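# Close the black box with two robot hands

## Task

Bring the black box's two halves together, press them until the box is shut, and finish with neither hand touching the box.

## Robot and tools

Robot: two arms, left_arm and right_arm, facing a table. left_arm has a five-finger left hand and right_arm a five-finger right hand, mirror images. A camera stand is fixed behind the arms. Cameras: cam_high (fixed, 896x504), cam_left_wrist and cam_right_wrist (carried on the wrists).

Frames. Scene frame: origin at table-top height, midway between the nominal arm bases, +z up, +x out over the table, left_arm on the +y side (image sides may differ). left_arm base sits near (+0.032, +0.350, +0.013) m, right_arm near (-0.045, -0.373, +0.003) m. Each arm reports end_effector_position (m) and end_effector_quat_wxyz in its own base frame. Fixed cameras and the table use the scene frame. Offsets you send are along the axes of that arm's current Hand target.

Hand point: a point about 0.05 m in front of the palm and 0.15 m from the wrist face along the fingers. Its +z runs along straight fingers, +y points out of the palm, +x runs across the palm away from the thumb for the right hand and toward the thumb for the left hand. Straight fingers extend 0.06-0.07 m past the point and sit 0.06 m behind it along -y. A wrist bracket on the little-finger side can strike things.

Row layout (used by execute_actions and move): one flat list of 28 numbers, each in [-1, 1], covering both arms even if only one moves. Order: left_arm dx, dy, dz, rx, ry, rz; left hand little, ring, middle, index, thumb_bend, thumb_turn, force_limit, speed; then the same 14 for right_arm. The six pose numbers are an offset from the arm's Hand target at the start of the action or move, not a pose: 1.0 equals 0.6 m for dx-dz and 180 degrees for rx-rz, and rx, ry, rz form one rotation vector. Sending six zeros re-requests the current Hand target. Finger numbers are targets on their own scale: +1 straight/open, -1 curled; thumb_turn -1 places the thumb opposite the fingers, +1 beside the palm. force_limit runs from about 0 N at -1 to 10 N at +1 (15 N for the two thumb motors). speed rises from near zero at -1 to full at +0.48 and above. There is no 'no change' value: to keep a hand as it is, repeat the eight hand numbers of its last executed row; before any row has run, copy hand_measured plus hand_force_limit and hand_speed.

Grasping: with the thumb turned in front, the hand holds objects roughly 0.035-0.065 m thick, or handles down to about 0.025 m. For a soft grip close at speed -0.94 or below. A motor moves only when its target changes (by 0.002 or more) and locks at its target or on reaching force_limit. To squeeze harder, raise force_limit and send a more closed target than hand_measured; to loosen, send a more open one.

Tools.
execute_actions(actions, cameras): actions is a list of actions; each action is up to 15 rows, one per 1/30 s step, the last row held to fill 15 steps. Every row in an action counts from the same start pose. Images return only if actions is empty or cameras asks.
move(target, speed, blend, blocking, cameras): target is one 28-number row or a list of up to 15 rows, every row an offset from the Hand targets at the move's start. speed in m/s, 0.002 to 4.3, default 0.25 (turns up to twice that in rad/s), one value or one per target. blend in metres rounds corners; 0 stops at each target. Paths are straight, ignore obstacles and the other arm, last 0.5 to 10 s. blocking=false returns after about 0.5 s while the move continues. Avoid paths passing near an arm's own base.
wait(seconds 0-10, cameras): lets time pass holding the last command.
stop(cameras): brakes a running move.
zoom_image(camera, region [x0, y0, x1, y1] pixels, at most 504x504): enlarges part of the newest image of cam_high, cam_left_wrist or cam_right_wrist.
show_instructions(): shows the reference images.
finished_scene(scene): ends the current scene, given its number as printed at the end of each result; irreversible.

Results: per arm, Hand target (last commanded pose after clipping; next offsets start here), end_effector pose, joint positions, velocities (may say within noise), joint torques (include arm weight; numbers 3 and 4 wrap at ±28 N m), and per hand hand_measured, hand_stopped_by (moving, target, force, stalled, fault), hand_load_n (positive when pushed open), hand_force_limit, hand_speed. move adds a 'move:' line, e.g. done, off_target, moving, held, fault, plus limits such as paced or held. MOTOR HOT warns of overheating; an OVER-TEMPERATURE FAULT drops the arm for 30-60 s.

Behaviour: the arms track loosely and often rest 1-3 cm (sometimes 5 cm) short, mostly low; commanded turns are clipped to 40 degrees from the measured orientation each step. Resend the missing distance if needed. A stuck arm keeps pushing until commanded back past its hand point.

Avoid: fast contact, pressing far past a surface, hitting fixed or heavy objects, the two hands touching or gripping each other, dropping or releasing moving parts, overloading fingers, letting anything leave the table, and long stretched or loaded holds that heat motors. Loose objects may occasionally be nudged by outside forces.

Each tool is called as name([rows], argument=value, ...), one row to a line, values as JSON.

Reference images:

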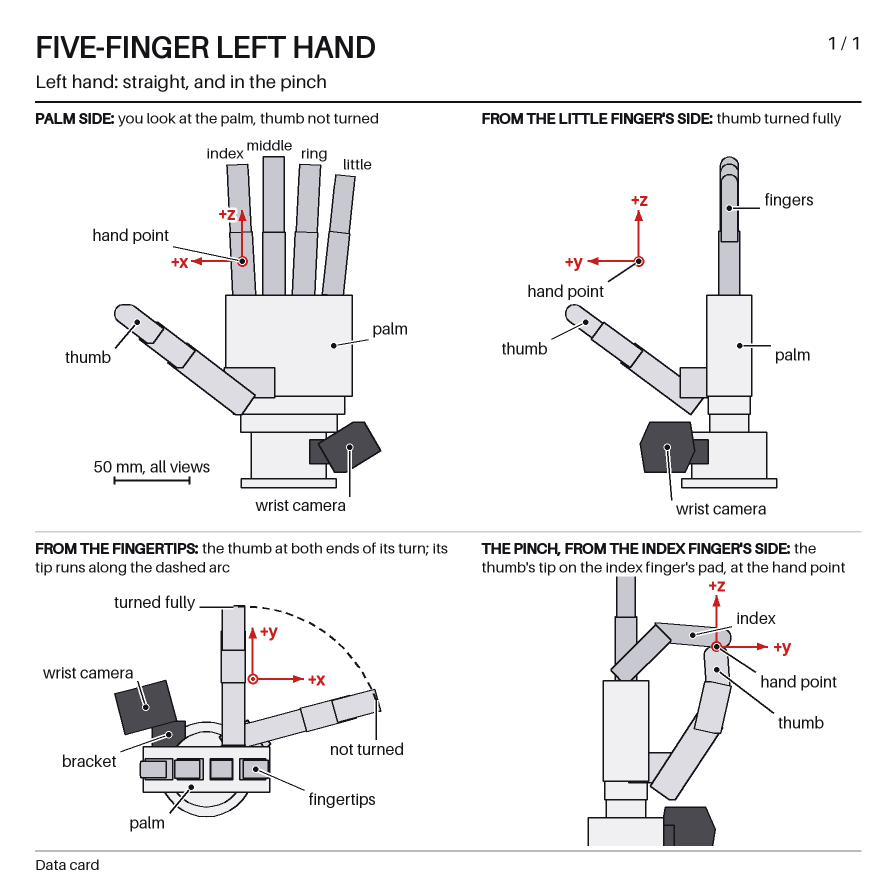

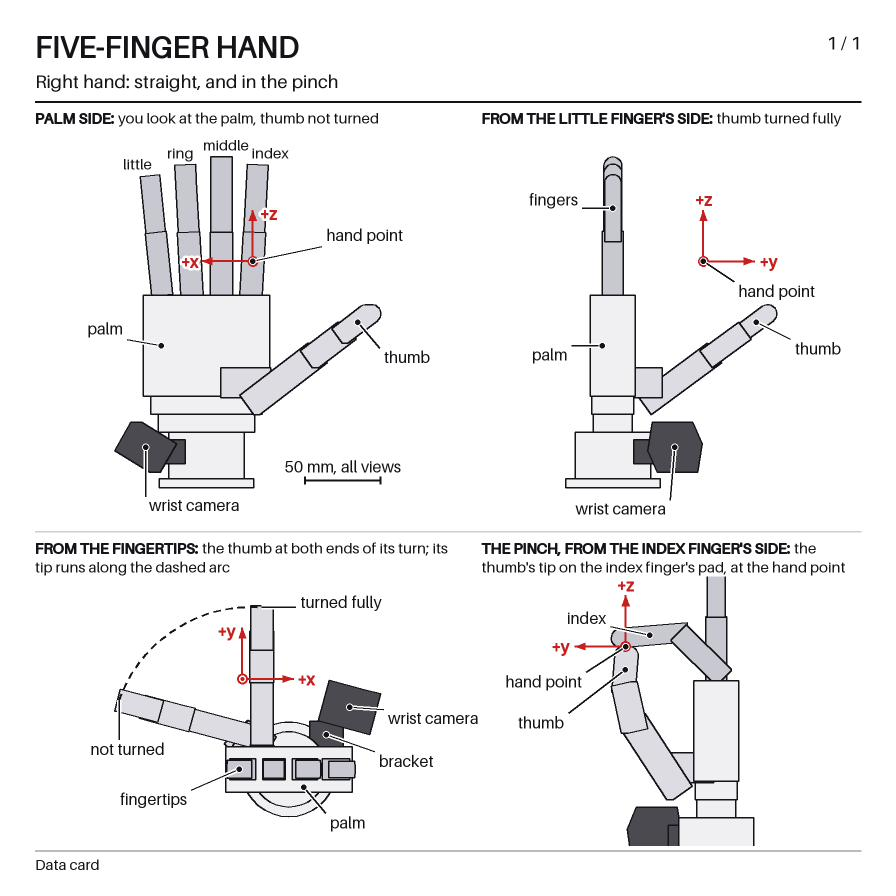

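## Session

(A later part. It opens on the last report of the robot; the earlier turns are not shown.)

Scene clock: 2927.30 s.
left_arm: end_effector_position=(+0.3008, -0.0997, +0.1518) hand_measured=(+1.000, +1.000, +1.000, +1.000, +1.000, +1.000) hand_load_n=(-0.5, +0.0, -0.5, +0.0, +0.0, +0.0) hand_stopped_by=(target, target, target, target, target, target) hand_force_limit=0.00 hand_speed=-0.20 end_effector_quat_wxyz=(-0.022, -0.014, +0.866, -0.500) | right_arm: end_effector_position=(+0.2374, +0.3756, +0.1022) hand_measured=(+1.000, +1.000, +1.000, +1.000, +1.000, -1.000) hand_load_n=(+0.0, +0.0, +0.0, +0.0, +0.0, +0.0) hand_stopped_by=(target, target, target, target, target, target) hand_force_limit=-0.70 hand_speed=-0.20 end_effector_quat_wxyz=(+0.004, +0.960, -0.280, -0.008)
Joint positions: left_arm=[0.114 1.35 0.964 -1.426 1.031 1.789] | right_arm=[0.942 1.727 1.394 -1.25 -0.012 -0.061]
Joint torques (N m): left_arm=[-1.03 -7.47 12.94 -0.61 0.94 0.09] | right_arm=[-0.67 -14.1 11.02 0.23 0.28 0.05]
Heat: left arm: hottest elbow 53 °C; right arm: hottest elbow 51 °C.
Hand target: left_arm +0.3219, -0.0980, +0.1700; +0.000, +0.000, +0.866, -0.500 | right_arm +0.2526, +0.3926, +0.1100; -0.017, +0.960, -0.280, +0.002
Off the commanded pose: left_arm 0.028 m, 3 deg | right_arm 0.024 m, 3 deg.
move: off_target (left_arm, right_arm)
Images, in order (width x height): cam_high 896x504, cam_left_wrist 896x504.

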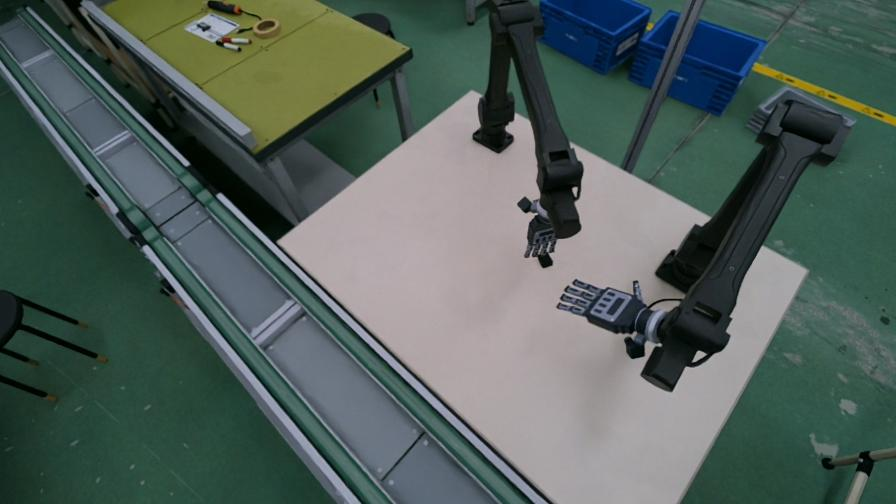

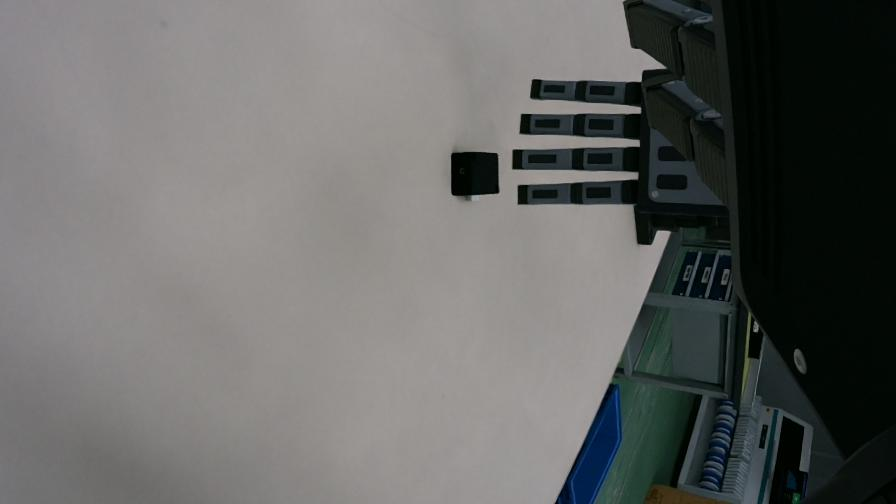

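zoom_image(camera="cam_high", region=[510, 190, 600, 280])

zoom_image(camera="cam_left_wrist", region=[430, 70, 570, 220])

Scaled by 5.600 from the camera's 896x504 image, which has a finer 1280x720 frame.

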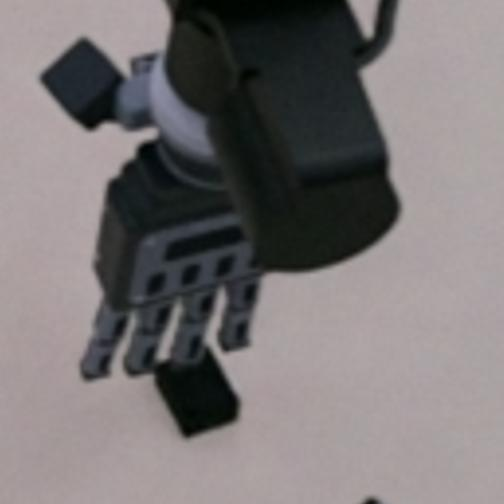

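Scaled by 3.360 from the camera's 896x504 image, which has a finer 1280x720 frame.

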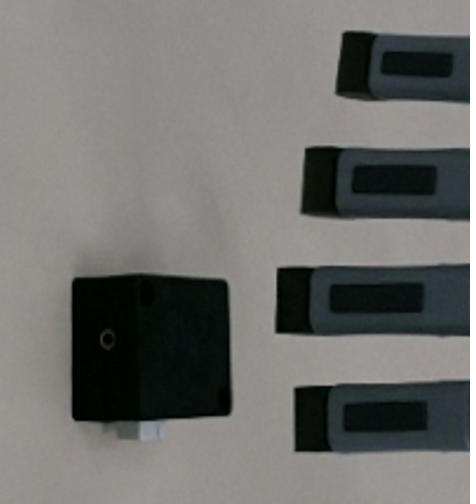

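move(target=[0,0,0,0,0,0,1,1,1,1,1,1,0,-0.2,0.005,0,0.033,0,0,0,1,1,1,1,1,-1,-0.7,-0.2], speed=0.08, cameras=["cam_left_wrist", "cam_high"])

zoom_image(camera="cam_high", region=[510, 190, 600, 280])

zoom_image(camera="cam_left_wrist", region=[430, 70, 570, 220])

Scene clock: 2943.10 s.
left_arm: end_effector_position=(+0.3008, -0.0997, +0.1518) hand_measured=(+1.000, +1.000, +1.000, +1.000, +1.000, +1.000) hand_load_n=(-0.5, +0.0, +0.0, +0.0, +0.0, +0.0) hand_stopped_by=(target, target, target, target, target, target) hand_force_limit=0.00 hand_speed=-0.20 end_effector_quat_wxyz=(-0.022, -0.014, +0.866, -0.500) | right_arm: end_effector_position=(+0.2445, +0.3853, +0.0921) hand_measured=(+1.000, +1.000, +1.000, +1.000, +1.000, -1.000) hand_load_n=(+0.0, +0.0, +0.0, +0.0, +0.0, +0.0) hand_stopped_by=(target, target, target, target, target, target) hand_force_limit=-0.70 hand_speed=-0.20 end_effector_quat_wxyz=(-0.010, +0.960, -0.280, -0.002)
Joint positions: left_arm=[0.114 1.35 0.964 -1.426 1.031 1.789] | right_arm=[0.942 1.743 1.394 -1.204 -0.012 -0.061]
Joint torques (N m): left_arm=[-1.03 -7.59 12.94 -0.58 0.96 0.11] | right_arm=[-1.08 -14.51 8.95 0.27 0.28 0.02]
Heat: left arm: hottest elbow 53 °C; right arm: hottest elbow 52 °C.
Hand target: left_arm +0.3219, -0.0980, +0.1700; +0.000, +0.000, +0.866, -0.500 | right_arm +0.2555, +0.3917, +0.0902; -0.017, +0.960, -0.280, +0.002
Off the commanded pose: left_arm 0.028 m, 3 deg | right_arm 0.013 m, 1 deg.
move: off_target (left_arm, right_arm)
Images, in order (width x height): cam_high 896x504, cam_left_wrist 896x504.

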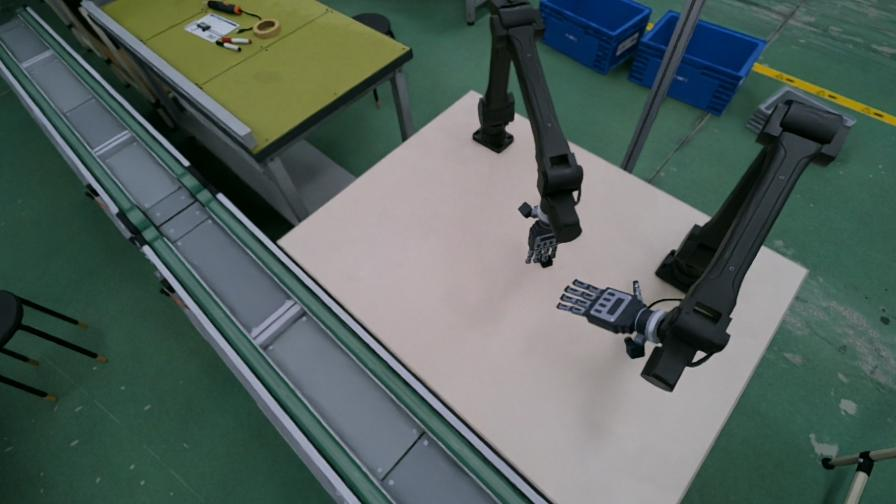

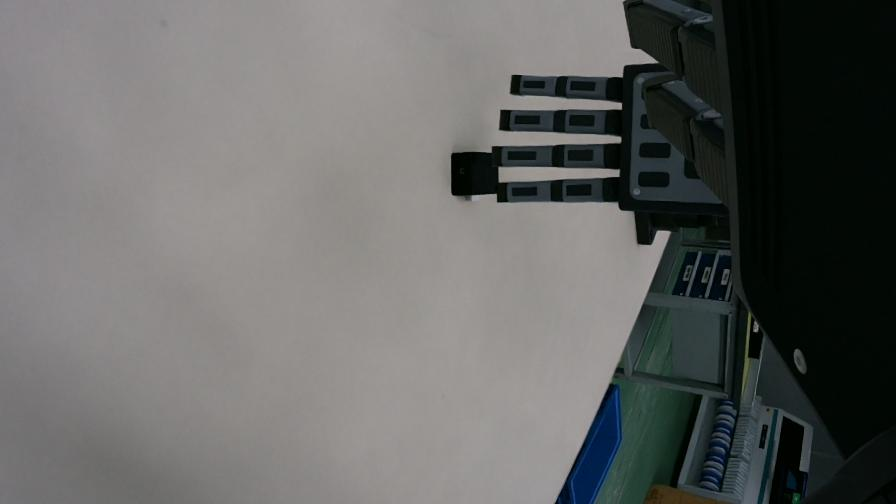

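Scaled by 5.600 from the camera's 896x504 image, which has a finer 1280x720 frame.

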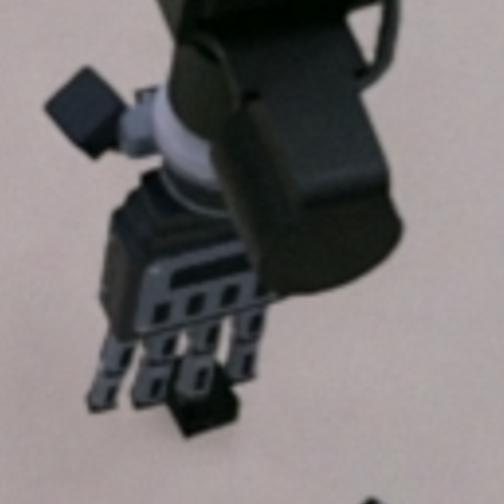

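Scaled by 3.360 from the camera's 896x504 image, which has a finer 1280x720 frame.

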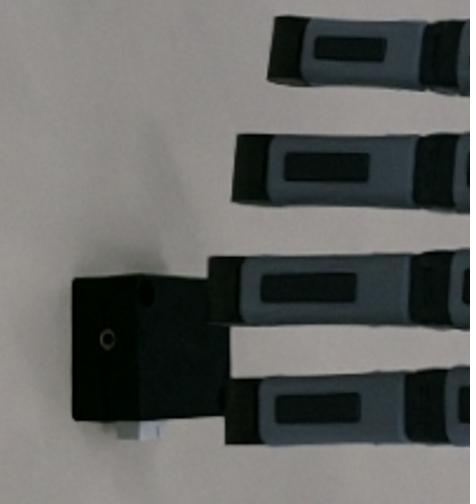

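move(target=[0,0,0,0,0,0,1,1,1,1,1,1,0,-0.2,0,0.02,0.0133,0,0,0,1,1,1,1,1,-1,-0.7,-0.2], speed=0.08, cameras=["cam_left_wrist"])

zoom_image(camera="cam_left_wrist", region=[430, 70, 570, 220])

Scene clock: 2952.47 s.
left_arm: end_effector_position=(+0.3008, -0.0997, +0.1518) hand_measured=(+1.000, +1.000, +1.000, +1.000, +1.000, +1.000) hand_load_n=(+0.0, +0.0, +0.0, +0.0, +0.0, +0.0) hand_stopped_by=(target, target, target, target, target, target) hand_force_limit=0.00 hand_speed=-0.20 end_effector_quat_wxyz=(-0.022, -0.014, +0.866, -0.500) | right_arm: end_effector_position=(+0.2413, +0.3810, +0.0803) hand_measured=(+1.000, +1.000, +1.000, +1.000, +1.000, -1.000) hand_load_n=(-0.5, +0.0, +0.0, +0.0, +0.0, +0.0) hand_stopped_by=(target, target, target, target, target, target) hand_force_limit=-0.70 hand_speed=-0.20 end_effector_quat_wxyz=(-0.009, +0.960, -0.280, -0.003)
Joint positions: left_arm=[0.114 1.35 0.964 -1.426 1.031 1.789] | right_arm=[0.942 1.743 1.36 -1.173 -0.012 -0.061]
Joint torques (N m): left_arm=[-1.26 -7.36 13.01 -0.64 0.94 0.09] | right_arm=[-1.26 -15.62 7.51 0.2 0.27 -0.02]
Heat: left arm: hottest elbow 53 °C; right arm: hottest elbow 50 °C.
Hand target: left_arm +0.3219, -0.0980, +0.1700; +0.000, +0.000, +0.866, -0.500 | right_arm +0.2491, +0.3818, +0.0818; -0.017, +0.960, -0.280, +0.002
Off the commanded pose: left_arm 0.028 m, 3 deg | right_arm 0.008 m, 1 deg.
move: off_target (left_arm)
Images, in order (width x height): cam_left_wrist 896x504.

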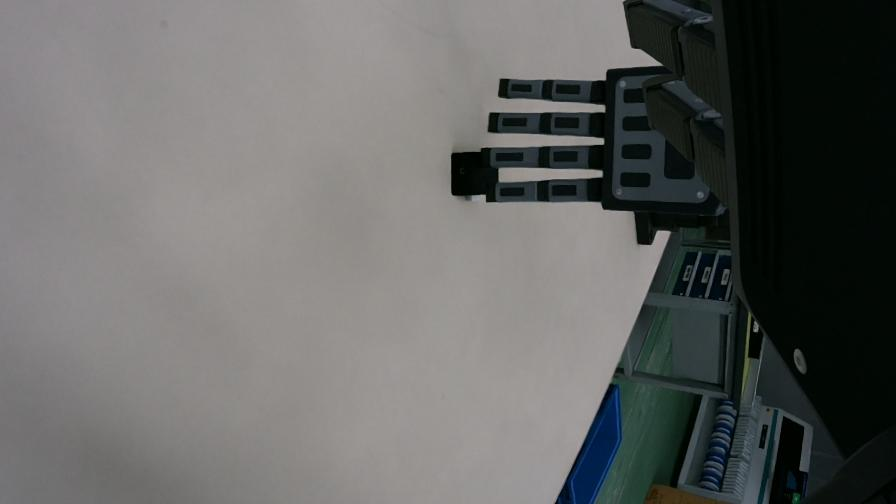

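Scaled by 3.360 from the camera's 896x504 image, which has a finer 1280x720 frame.

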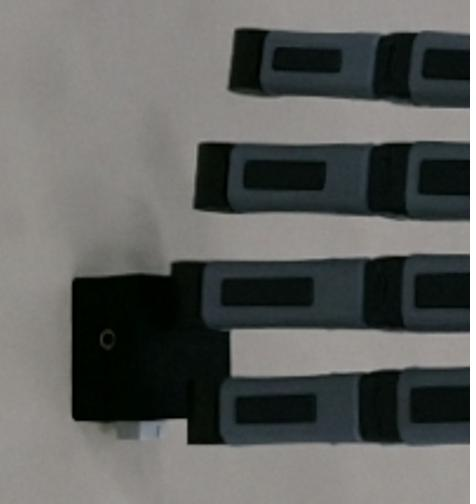

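move(target=[0,0,0,0,0,0,1,1,1,1,1,1,0,-0.2,0.006,0,0.015,0,0,0,1,1,1,1,1,-1,-0.7,-0.2], speed=0.04, cameras=["cam_left_wrist"])

zoom_image(camera="cam_left_wrist", region=[430, 120, 530, 220])

Scene clock: 2962.77 s.
left_arm: end_effector_position=(+0.3008, -0.0997, +0.1518) hand_measured=(+1.000, +1.000, +1.000, +1.000, +1.000, +1.000) hand_load_n=(+0.0, +0.0, +0.0, +0.0, +0.0, -0.5) hand_stopped_by=(target, target, target, target, target, target) hand_force_limit=0.00 hand_speed=-0.20 end_effector_quat_wxyz=(-0.022, -0.014, +0.866, -0.500) | right_arm: end_effector_position=(+0.2430, +0.3830, +0.0779) hand_measured=(+1.000, +1.000, +1.000, +1.000, +1.000, -1.000) hand_load_n=(+0.0, +0.0, -0.5, +0.0, +0.0, +0.0) hand_stopped_by=(target, target, target, target, target, target) hand_force_limit=-0.70 hand_speed=-0.20 end_effector_quat_wxyz=(-0.015, +0.961, -0.278, -0.001)
Joint positions: left_arm=[0.114 1.35 0.964 -1.426 1.031 1.789] | right_arm=[0.942 1.743 1.356 -1.155 -0.012 -0.065]
Joint torques (N m): left_arm=[-0.85 -7.82 12.94 -0.68 0.96 0.1] | right_arm=[-1.9 -14.97 6.94 0.43 0.25 -0.03]
Heat: left arm: hottest elbow 53 °C; right arm: hottest elbow 49 °C.
Hand target: left_arm +0.3219, -0.0980, +0.1700; +0.000, +0.000, +0.866, -0.500 | right_arm +0.2523, +0.3802, +0.0728; -0.017, +0.960, -0.280, +0.002
Off the commanded pose: left_arm 0.028 m, 3 deg | right_arm 0.011 m, 1 deg.
move: off_target (left_arm, right_arm)
Images, in order (width x height): cam_left_wrist 896x504.

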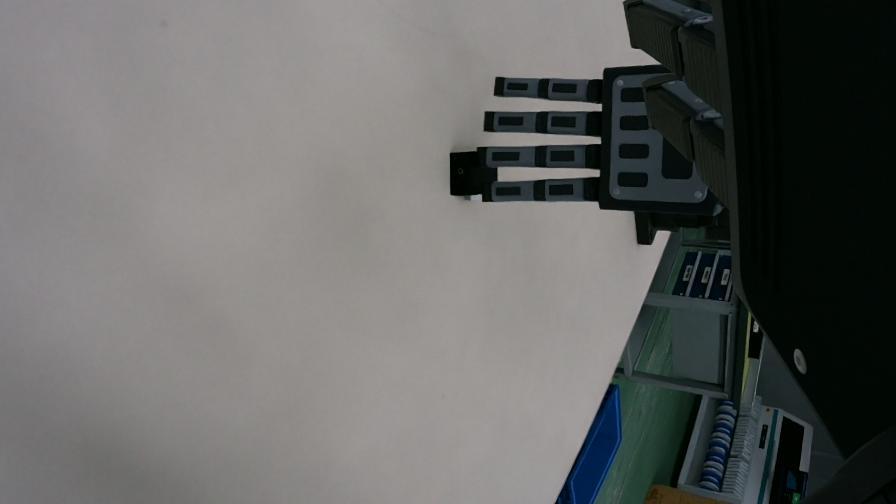

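Scaled by 5.040 from the camera's 896x504 image, which has a finer 1280x720 frame.

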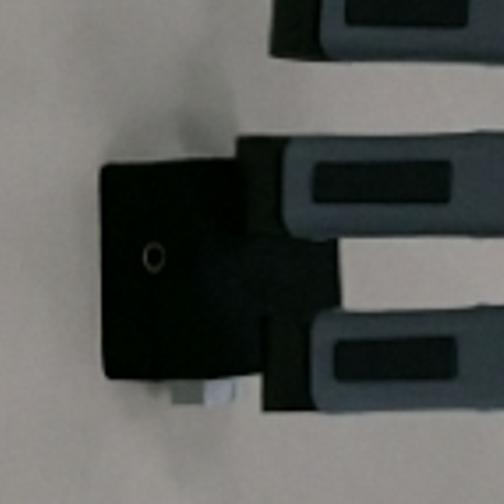

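move(target=[0,0,0,0,0,0,1,1,1,1,1,1,0,-0.2,0.003,0.003,0.025,0,0,0,1,1,1,1,1,-1,-0.7,-0.2], speed=0.04, cameras=["cam_left_wrist"])

zoom_image(camera="cam_left_wrist", region=[430, 120, 530, 220])

Scene clock: 2969.63 s.
left_arm: end_effector_position=(+0.3008, -0.0997, +0.1518) hand_measured=(+1.000, +1.000, +1.000, +1.000, +1.000, +1.000) hand_load_n=(+0.0, +0.0, +0.0, +0.0, +0.0, +0.0) hand_stopped_by=(target, target, target, target, target, target) hand_force_limit=0.00 hand_speed=-0.20 end_effector_quat_wxyz=(-0.022, -0.014, +0.866, -0.500) | right_arm: end_effector_position=(+0.2467, +0.3864, +0.0755) hand_measured=(+1.000, +1.000, +1.000, +1.000, +1.000, -1.000) hand_load_n=(+0.0, +0.0, -1.5, +0.0, +0.0, +0.0) hand_stopped_by=(target, target, target, target, target, target) hand_force_limit=-0.70 hand_speed=-0.20 end_effector_quat_wxyz=(-0.028, +0.961, -0.276, +0.004)
Joint positions: left_arm=[0.114 1.35 0.964 -1.426 1.031 1.789] | right_arm=[0.941 1.739 1.346 -1.123 -0.012 -0.069]
Joint torques (N m): left_arm=[-0.79 -7.82 12.94 -0.72 0.94 0.1] | right_arm=[-2.02 -13.68 5.9 0.69 0.23 -0.03]
Heat: left arm: hottest elbow 53 °C; right arm: hottest elbow 48 °C.
Hand target: left_arm +0.3219, -0.0980, +0.1700; +0.000, +0.000, +0.866, -0.500 | right_arm +0.2530, +0.3781, +0.0577; -0.017, +0.960, -0.280, +0.002
Off the commanded pose: left_arm 0.028 m, 3 deg | right_arm 0.021 m, 1 deg.
move: off_target (left_arm, right_arm)
Images, in order (width x height): cam_left_wrist 896x504.

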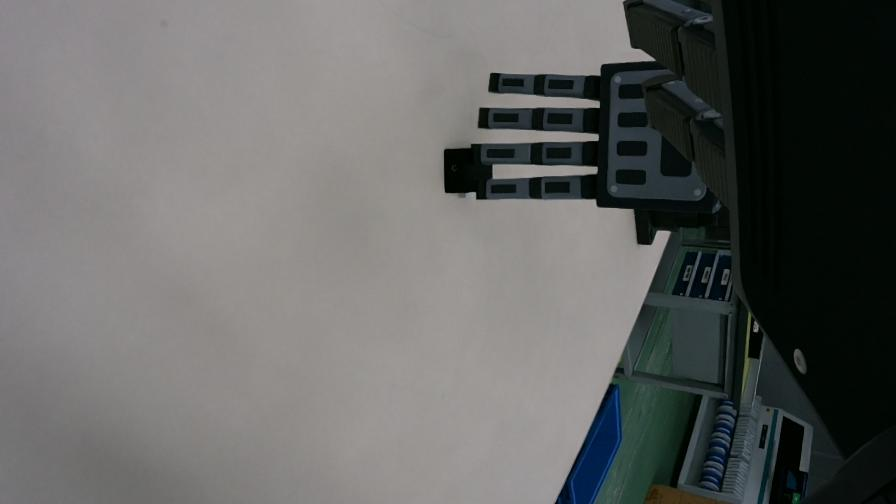

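Scaled by 5.040 from the camera's 896x504 image, which has a finer 1280x720 frame.

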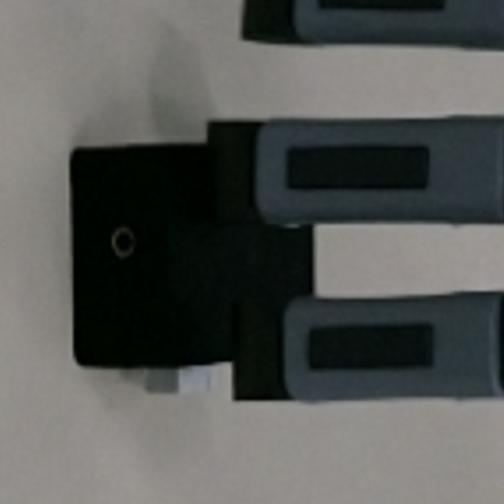

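move([
  [0,0,0,0,0,0,1,1,1,1,1,1,0,-0.2,0,0,-0.045,0,0,0,1,1,1,1,1,-1,-0.7,-0.2],
  [0,0,0,0,0,0,1,1,1,1,1,1,0,-0.2,0,0.02,-0.13,0.2667,0,0,1,1,1,1,1,-1,-0.7,-0.2],
], speed=0.12, cameras=["cam_left_wrist", "cam_right_wrist"])

zoom_image(camera="cam_left_wrist", region=[430, 120, 510, 210])

Scene clock: 2985.40 s.
left_arm: end_effector_position=(+0.3008, -0.0997, +0.1518) hand_measured=(+1.000, +1.000, +1.000, +1.000, +1.000, +1.000) hand_load_n=(+0.0, +0.0, +0.0, +0.0, +0.0, -0.5) hand_stopped_by=(target, target, target, target, target, target) hand_force_limit=0.00 hand_speed=-0.20 end_effector_quat_wxyz=(-0.022, -0.014, +0.866, -0.500) | right_arm: end_effector_position=(+0.2364, +0.3640, +0.1207) hand_measured=(+1.000, +1.000, +1.000, +1.000, +1.000, -1.000) hand_load_n=(+0.0, +0.0, +0.0, +0.0, +0.0, +0.0) hand_stopped_by=(target, target, target, target, target, target) hand_force_limit=-0.70 hand_speed=-0.20 end_effector_quat_wxyz=(-0.387, +0.880, -0.254, +0.106)
Joint positions: left_arm=[0.114 1.35 0.964 -1.426 1.031 1.789] | right_arm=[0.893 1.159 0.733 -0.323 -0.095 -0.075]
Joint torques (N m): left_arm=[-1.08 -7.47 12.9 -0.68 0.95 0.1] | right_arm=[-1.67 -8.82 8.42 1.72 -0.1 0.05]
Heat: left arm: hottest elbow 53 °C; right arm: hottest elbow 46 °C.
Hand target: left_arm +0.3219, -0.0980, +0.1700; +0.000, +0.000, +0.866, -0.500 | right_arm +0.2455, +0.3655, +0.1352; -0.406, +0.870, -0.254, +0.116
Off the commanded pose: left_arm 0.028 m, 3 deg | right_arm 0.017 m, 3 deg.
move: off_target (left_arm, right_arm)
Images, in order (width x height): cam_left_wrist 896x504, cam_right_wrist 896x504.

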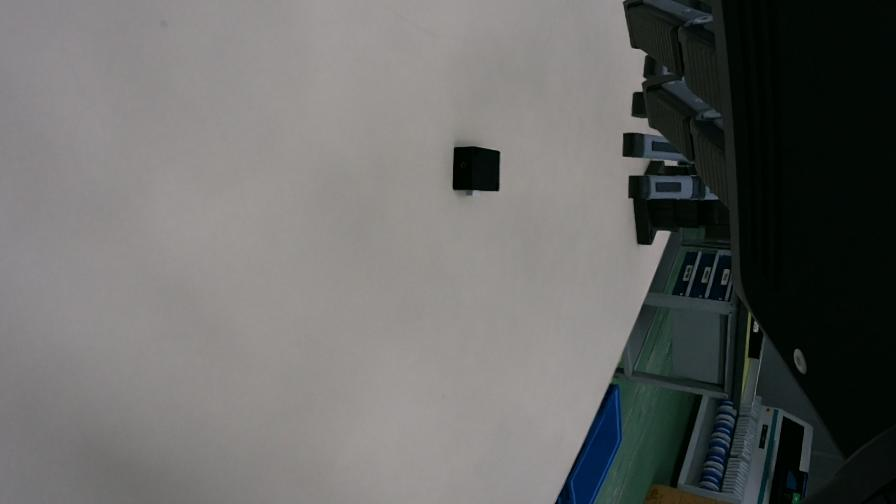

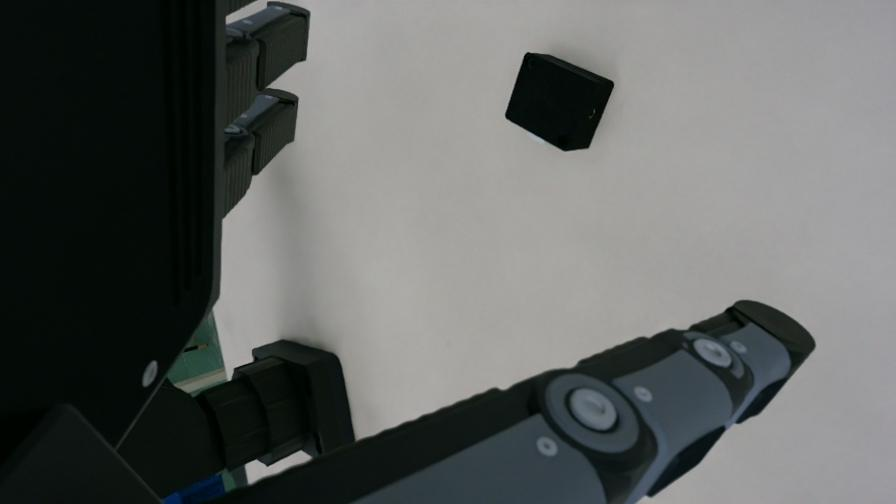

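Scaled by 5.600 from the camera's 896x504 image, which has a finer 1280x720 frame.

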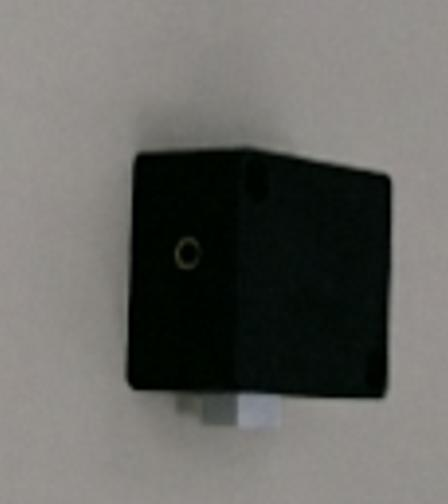

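zoom_image(camera="cam_right_wrist", region=[490, 40, 630, 160])

Scaled by 3.600 from the camera's 896x504 image, which has a finer 1280x720 frame.

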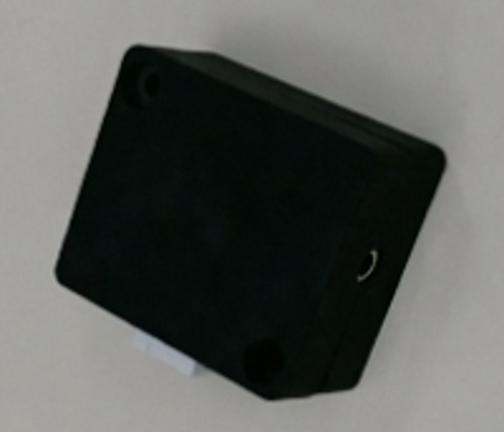

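move(target=[0,0,0,0,0,0,1,1,1,1,1,1,0,-0.2,0,0.045,0.12,0,0,0,1,1,1,1,1,-1,-0.7,-0.2], speed=0.12, cameras=["cam_right_wrist"])

Scene clock: 2994.30 s.
left_arm: end_effector_position=(+0.3008, -0.0997, +0.1518) hand_measured=(+1.000, +1.000, +1.000, +1.000, +1.000, +1.000) hand_load_n=(+0.0, +0.0, +0.0, -0.5, +0.0, +0.0) hand_stopped_by=(target, target, target, target, target, target) hand_force_limit=0.00 hand_speed=-0.20 end_effector_quat_wxyz=(-0.022, -0.014, +0.866, -0.500) | right_arm: end_effector_position=(+0.2588, +0.3915, +0.0655) hand_measured=(+1.000, +1.000, +1.000, +1.000, +1.000, -1.000) hand_load_n=(+0.0, +0.0, +0.0, +0.0, +0.0, +0.0) hand_stopped_by=(target, target, target, target, target, target) hand_force_limit=-0.70 hand_speed=-0.20 end_effector_quat_wxyz=(-0.399, +0.875, -0.252, +0.112)
Joint positions: left_arm=[0.114 1.35 0.964 -1.426 1.031 1.789] | right_arm=[0.893 1.343 0.705 -0.083 -0.094 -0.075]
Joint torques (N m): left_arm=[-0.73 -8.06 12.97 -0.7 0.95 0.08] | right_arm=[-0.67 -8.23 8.13 1.8 0.23 0.15]
Heat: left arm: hottest elbow 53 °C; right arm: hottest elbow 46 °C.
Hand target: left_arm +0.3219, -0.0980, +0.1700; +0.000, +0.000, +0.866, -0.500 | right_arm +0.2655, +0.3976, +0.0683; -0.406, +0.870, -0.254, +0.116
Off the commanded pose: left_arm 0.028 m, 3 deg | right_arm 0.009 m, 1 deg.
move: off_target (left_arm)
Images, in order (width x height): cam_right_wrist 896x504.

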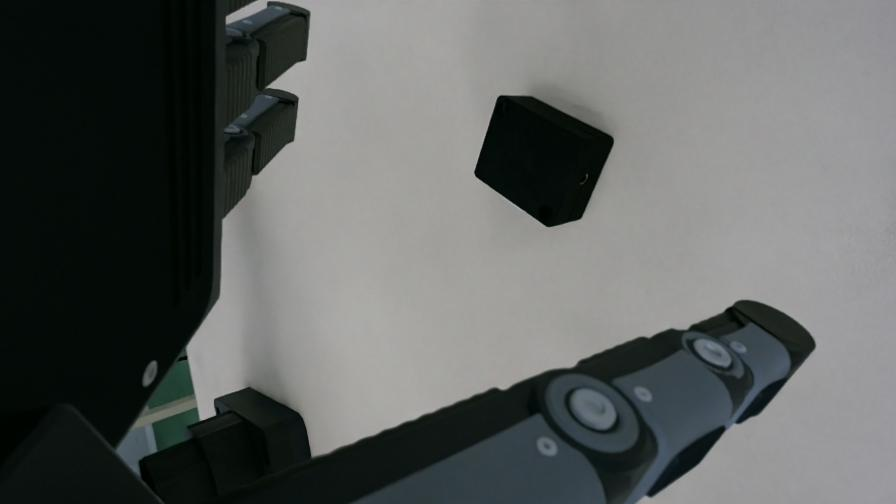

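zoom_image(camera="cam_right_wrist", region=[470, 90, 620, 230])

Scaled by 3.360 from the camera's 896x504 image, which has a finer 1280x720 frame.

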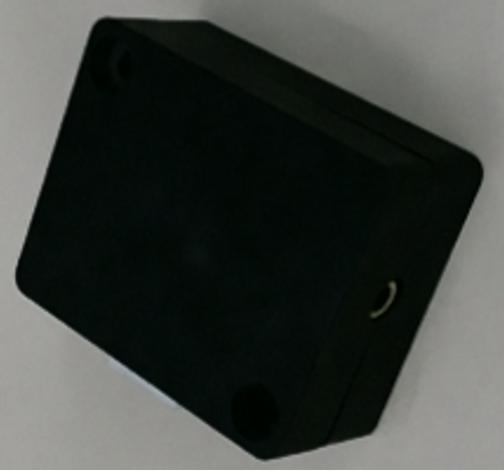

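move(target=[0,0,0,0,0,0,1,1,1,1,1,1,0,-0.2,-0.0117,-0.0182,-0.0967,-0.2667,0,0,1,1,1,1,1,-1,-0.7,-0.2], speed=0.12, cameras=["cam_left_wrist"])

zoom_image(camera="cam_left_wrist", region=[430, 70, 570, 220])

Scene clock: 3026.70 s.
left_arm: end_effector_position=(+0.3008, -0.0997, +0.1518) hand_measured=(+1.000, +1.000, +1.000, +1.000, +1.000, +1.000) hand_load_n=(-0.5, +0.0, +0.0, +0.0, +0.0, +0.0) hand_stopped_by=(target, target, target, target, target, target) hand_force_limit=0.00 hand_speed=-0.20 end_effector_quat_wxyz=(-0.022, -0.014, +0.866, -0.500) | right_arm: end_effector_position=(+0.2305, +0.3549, +0.1048) hand_measured=(+1.000, +1.000, +1.000, +1.000, +1.000, -1.000) hand_load_n=(+0.0, +0.0, +0.0, +0.0, +0.0, +0.0) hand_stopped_by=(target, target, target, target, target, target) hand_force_limit=-0.70 hand_speed=-0.20 end_effector_quat_wxyz=(-0.008, +0.960, -0.280, -0.003)
Joint positions: left_arm=[0.114 1.35 0.964 -1.426 1.031 1.789] | right_arm=[0.928 1.656 1.313 -1.215 -0.012 -0.075]
Joint torques (N m): left_arm=[-0.79 -7.82 12.88 -0.72 0.95 0.08] | right_arm=[-0.38 -12.75 11.18 -0.62 0.26 0.14]
Heat: left arm: hottest elbow 53 °C; right arm: hottest elbow 47 °C.
Hand target: left_arm +0.3219, -0.0980, +0.1700; +0.000, +0.000, +0.866, -0.500 | right_arm +0.2397, +0.3696, +0.1140; -0.017, +0.960, -0.280, +0.002
Off the commanded pose: left_arm 0.028 m, 3 deg | right_arm 0.020 m, 1 deg.
move: off_target (left_arm, right_arm)
Images, in order (width x height): cam_left_wrist 896x504.

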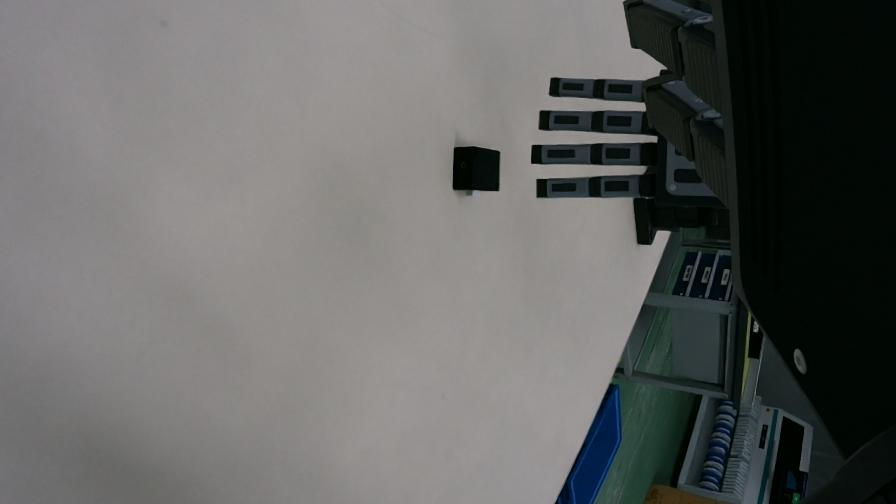

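Scaled by 3.360 from the camera's 896x504 image, which has a finer 1280x720 frame.

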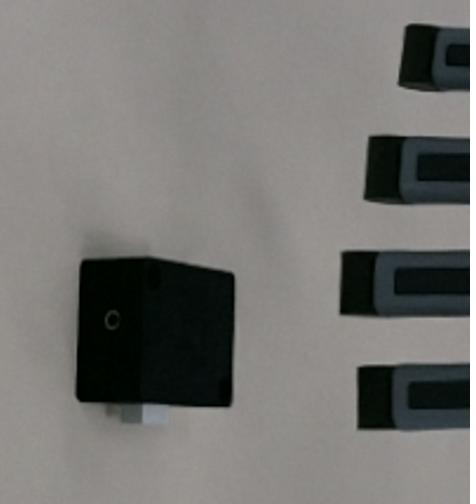

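move(target=[0,0,0,0,0,0,1,1,1,1,1,1,0,-0.2,0.009,0.0,0.036,0,0,0,1,1,1,1,1,-1,-0.7,-0.2], speed=0.08, cameras=["cam_left_wrist"])

zoom_image(camera="cam_left_wrist", region=[430, 70, 570, 220])

Scene clock: 3039.60 s.
left_arm: end_effector_position=(+0.3008, -0.0997, +0.1518) hand_measured=(+1.000, +1.000, +1.000, +1.000, +1.000, +1.000) hand_load_n=(+0.0, -0.5, +0.0, +0.0, +0.0, +0.0) hand_stopped_by=(target, target, target, target, target, target) hand_force_limit=0.00 hand_speed=-0.20 end_effector_quat_wxyz=(-0.022, -0.014, +0.866, -0.500) | right_arm: end_effector_position=(+0.2347, +0.3605, +0.0939) hand_measured=(+1.000, +1.000, +1.000, +1.000, +1.000, -1.000) hand_load_n=(+0.0, +0.0, +0.0, +0.0, +0.0, +0.0) hand_stopped_by=(target, target, target, target, target, target) hand_force_limit=-0.70 hand_speed=-0.20 end_effector_quat_wxyz=(-0.010, +0.960, -0.280, -0.003)
Joint positions: left_arm=[0.114 1.35 0.964 -1.426 1.031 1.789] | right_arm=[0.928 1.679 1.313 -1.187 -0.012 -0.075]
Joint torques (N m): left_arm=[-1.38 -7.3 12.88 -0.57 0.96 0.1] | right_arm=[-1.2 -13.1 8.8 0.32 0.27 0.04]
Heat: left arm: hottest elbow 53 °C; right arm: hottest elbow 46 °C.
Hand target: left_arm +0.3219, -0.0980, +0.1700; +0.000, +0.000, +0.866, -0.500 | right_arm +0.2446, +0.3675, +0.0924; -0.017, +0.960, -0.280, +0.003
Off the commanded pose: left_arm 0.028 m, 3 deg | right_arm 0.012 m, 1 deg.
move: off_target (left_arm, right_arm)
Images, in order (width x height): cam_left_wrist 896x504.

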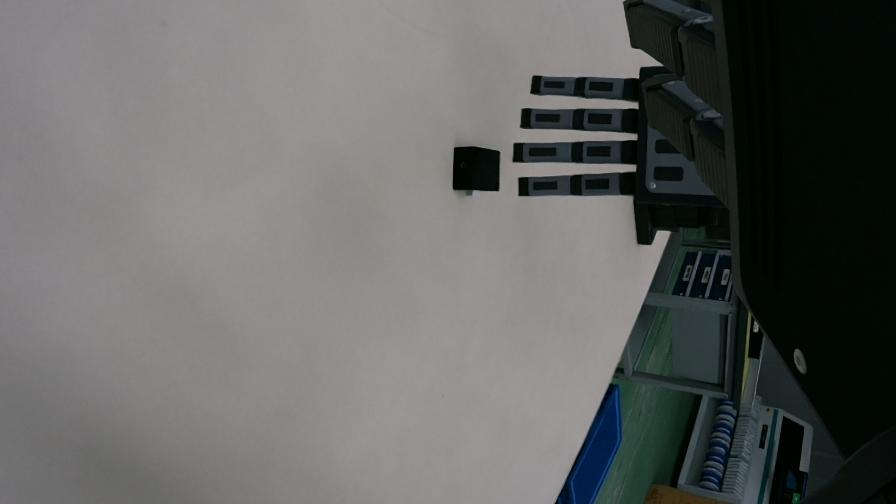

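Scaled by 3.360 from the camera's 896x504 image, which has a finer 1280x720 frame.

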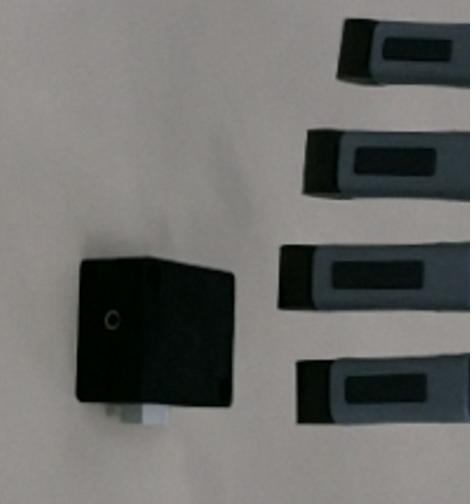

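move(target=[0,0,0,0,0,0,1,1,1,1,1,1,0,-0.2,0.003,0.0,0.055,0,0,0,1,1,1,1,1,-1,-0.7,-0.2], speed=0.06, cameras=["cam_left_wrist"])

zoom_image(camera="cam_left_wrist", region=[430, 70, 570, 220])

Scene clock: 3046.67 s.
left_arm: end_effector_position=(+0.3008, -0.0997, +0.1518) hand_measured=(+1.000, +1.000, +1.000, +1.000, +1.000, +1.000) hand_load_n=(+0.0, +0.0, +0.0, +0.0, +0.0, +0.0) hand_stopped_by=(target, target, target, target, target, target) hand_force_limit=0.00 hand_speed=-0.20 end_effector_quat_wxyz=(-0.022, -0.014, +0.866, -0.500) | right_arm: end_effector_position=(+0.2418, +0.3700, +0.0754) hand_measured=(+1.000, +1.000, +1.000, +1.000, +1.000, -1.000) hand_load_n=(+0.0, +0.0, -0.5, +0.0, +0.0, +0.0) hand_stopped_by=(target, target, target, target, target, target) hand_force_limit=-0.70 hand_speed=-0.20 end_effector_quat_wxyz=(-0.027, +0.960, -0.280, +0.004)
Joint positions: left_arm=[0.114 1.35 0.964 -1.426 1.031 1.789] | right_arm=[0.928 1.701 1.294 -1.111 -0.012 -0.075]
Joint torques (N m): left_arm=[-0.97 -7.53 12.93 -0.65 0.96 0.07] | right_arm=[-1.14 -12.16 6.82 0.55 0.25 -0.02]
Heat: left arm: hottest elbow 53 °C; right arm: hottest elbow 46 °C.
Hand target: left_arm +0.3219, -0.0980, +0.1700; +0.000, +0.000, +0.866, -0.500 | right_arm +0.2466, +0.3676, +0.0594; -0.017, +0.960, -0.280, +0.002
Off the commanded pose: left_arm 0.028 m, 3 deg | right_arm 0.017 m, 1 deg.
move: off_target (left_arm, right_arm)
Images, in order (width x height): cam_left_wrist 896x504.

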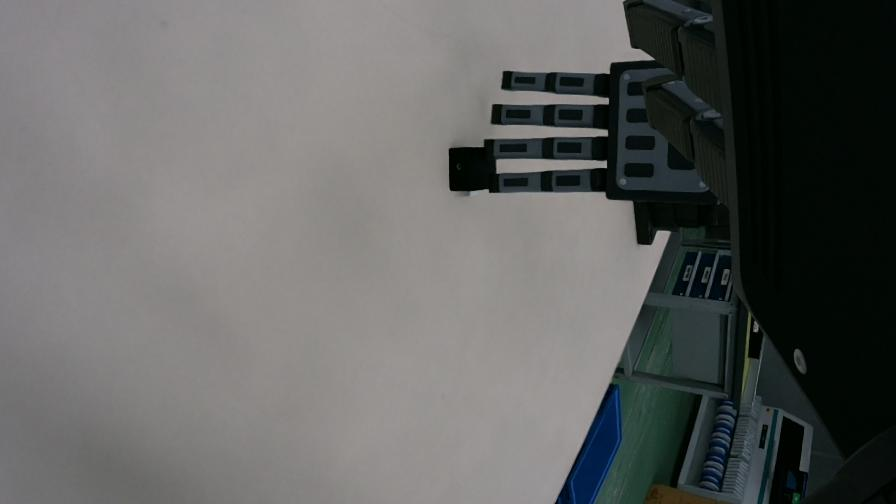

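Scaled by 3.360 from the camera's 896x504 image, which has a finer 1280x720 frame.

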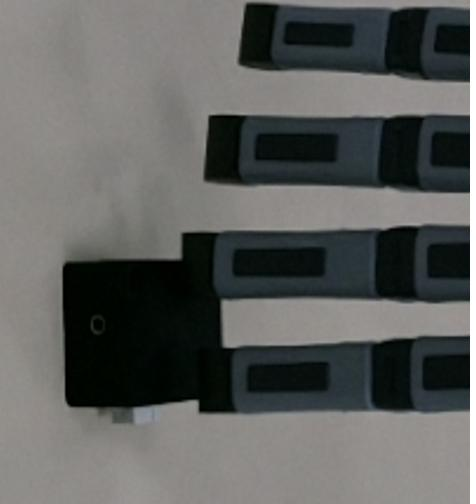

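move(target=[0,0,0,0,0,0,1,1,1,1,1,1,0,-0.2,0.0,0.01,0.02,0,0,0,1,1,1,1,1,-1,-0.7,-0.2], speed=0.06, cameras=["cam_left_wrist"])

zoom_image(camera="cam_left_wrist", region=[430, 70, 570, 220])

Scene clock: 3052.57 s.
left_arm: end_effector_position=(+0.3008, -0.0997, +0.1518) hand_measured=(+1.000, +1.000, +1.000, +1.000, +1.000, +1.000) hand_load_n=(+0.0, +0.0, +0.0, +0.0, +0.0, -0.5) hand_stopped_by=(target, target, target, target, target, target) hand_force_limit=0.00 hand_speed=-0.20 end_effector_quat_wxyz=(-0.022, -0.014, +0.866, -0.500) | right_arm: end_effector_position=(+0.2433, +0.3720, +0.0731) hand_measured=(+1.000, +1.000, +1.000, +1.000, +1.000, -1.000) hand_load_n=(+0.0, +0.0, -1.0, +0.0, +0.0, +0.0) hand_stopped_by=(target, target, target, target, target, target) hand_force_limit=-0.70 hand_speed=-0.20 end_effector_quat_wxyz=(-0.038, +0.959, -0.279, +0.008)
Joint positions: left_arm=[0.114 1.35 0.964 -1.426 1.031 1.789] | right_arm=[0.928 1.693 1.28 -1.081 -0.012 -0.075]
Joint torques (N m): left_arm=[-1.2 -7.88 12.85 -0.73 0.94 0.09] | right_arm=[-1.2 -11.46 5.33 0.72 0.24 0]
Heat: left arm: hottest elbow 53 °C; right arm: hottest elbow 46 °C.
Hand target: left_arm +0.3219, -0.0980, +0.1700; +0.000, +0.000, +0.866, -0.500 | right_arm +0.2435, +0.3629, +0.0472; -0.017, +0.960, -0.280, +0.002
Off the commanded pose: left_arm 0.028 m, 3 deg | right_arm 0.028 m, 2 deg.
move: off_target (left_arm, right_arm)
Images, in order (width x height): cam_left_wrist 896x504.

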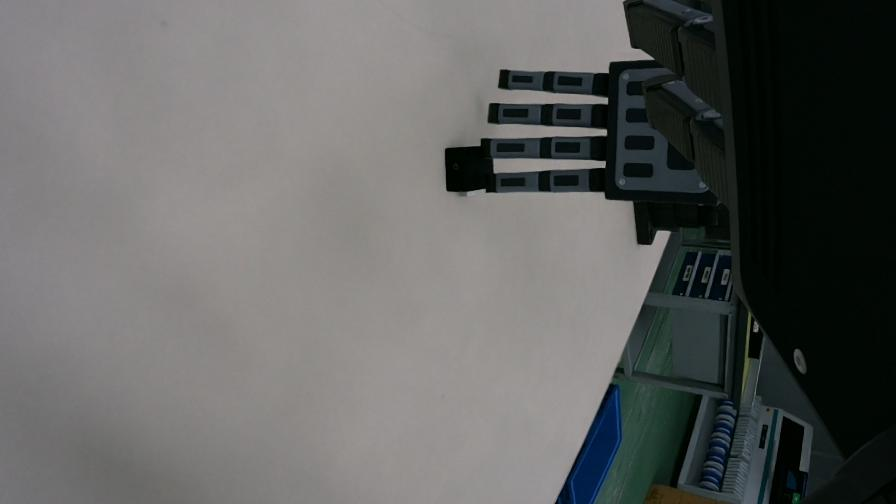

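Scaled by 3.360 from the camera's 896x504 image, which has a finer 1280x720 frame.

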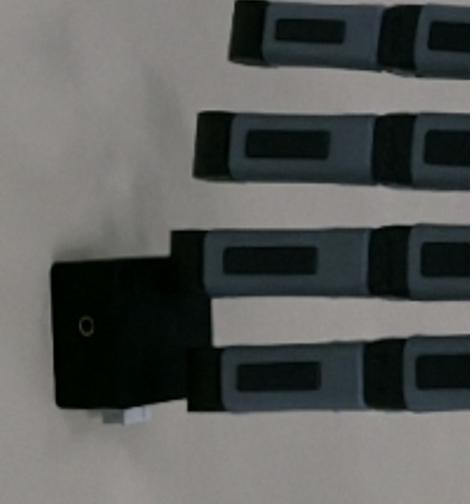

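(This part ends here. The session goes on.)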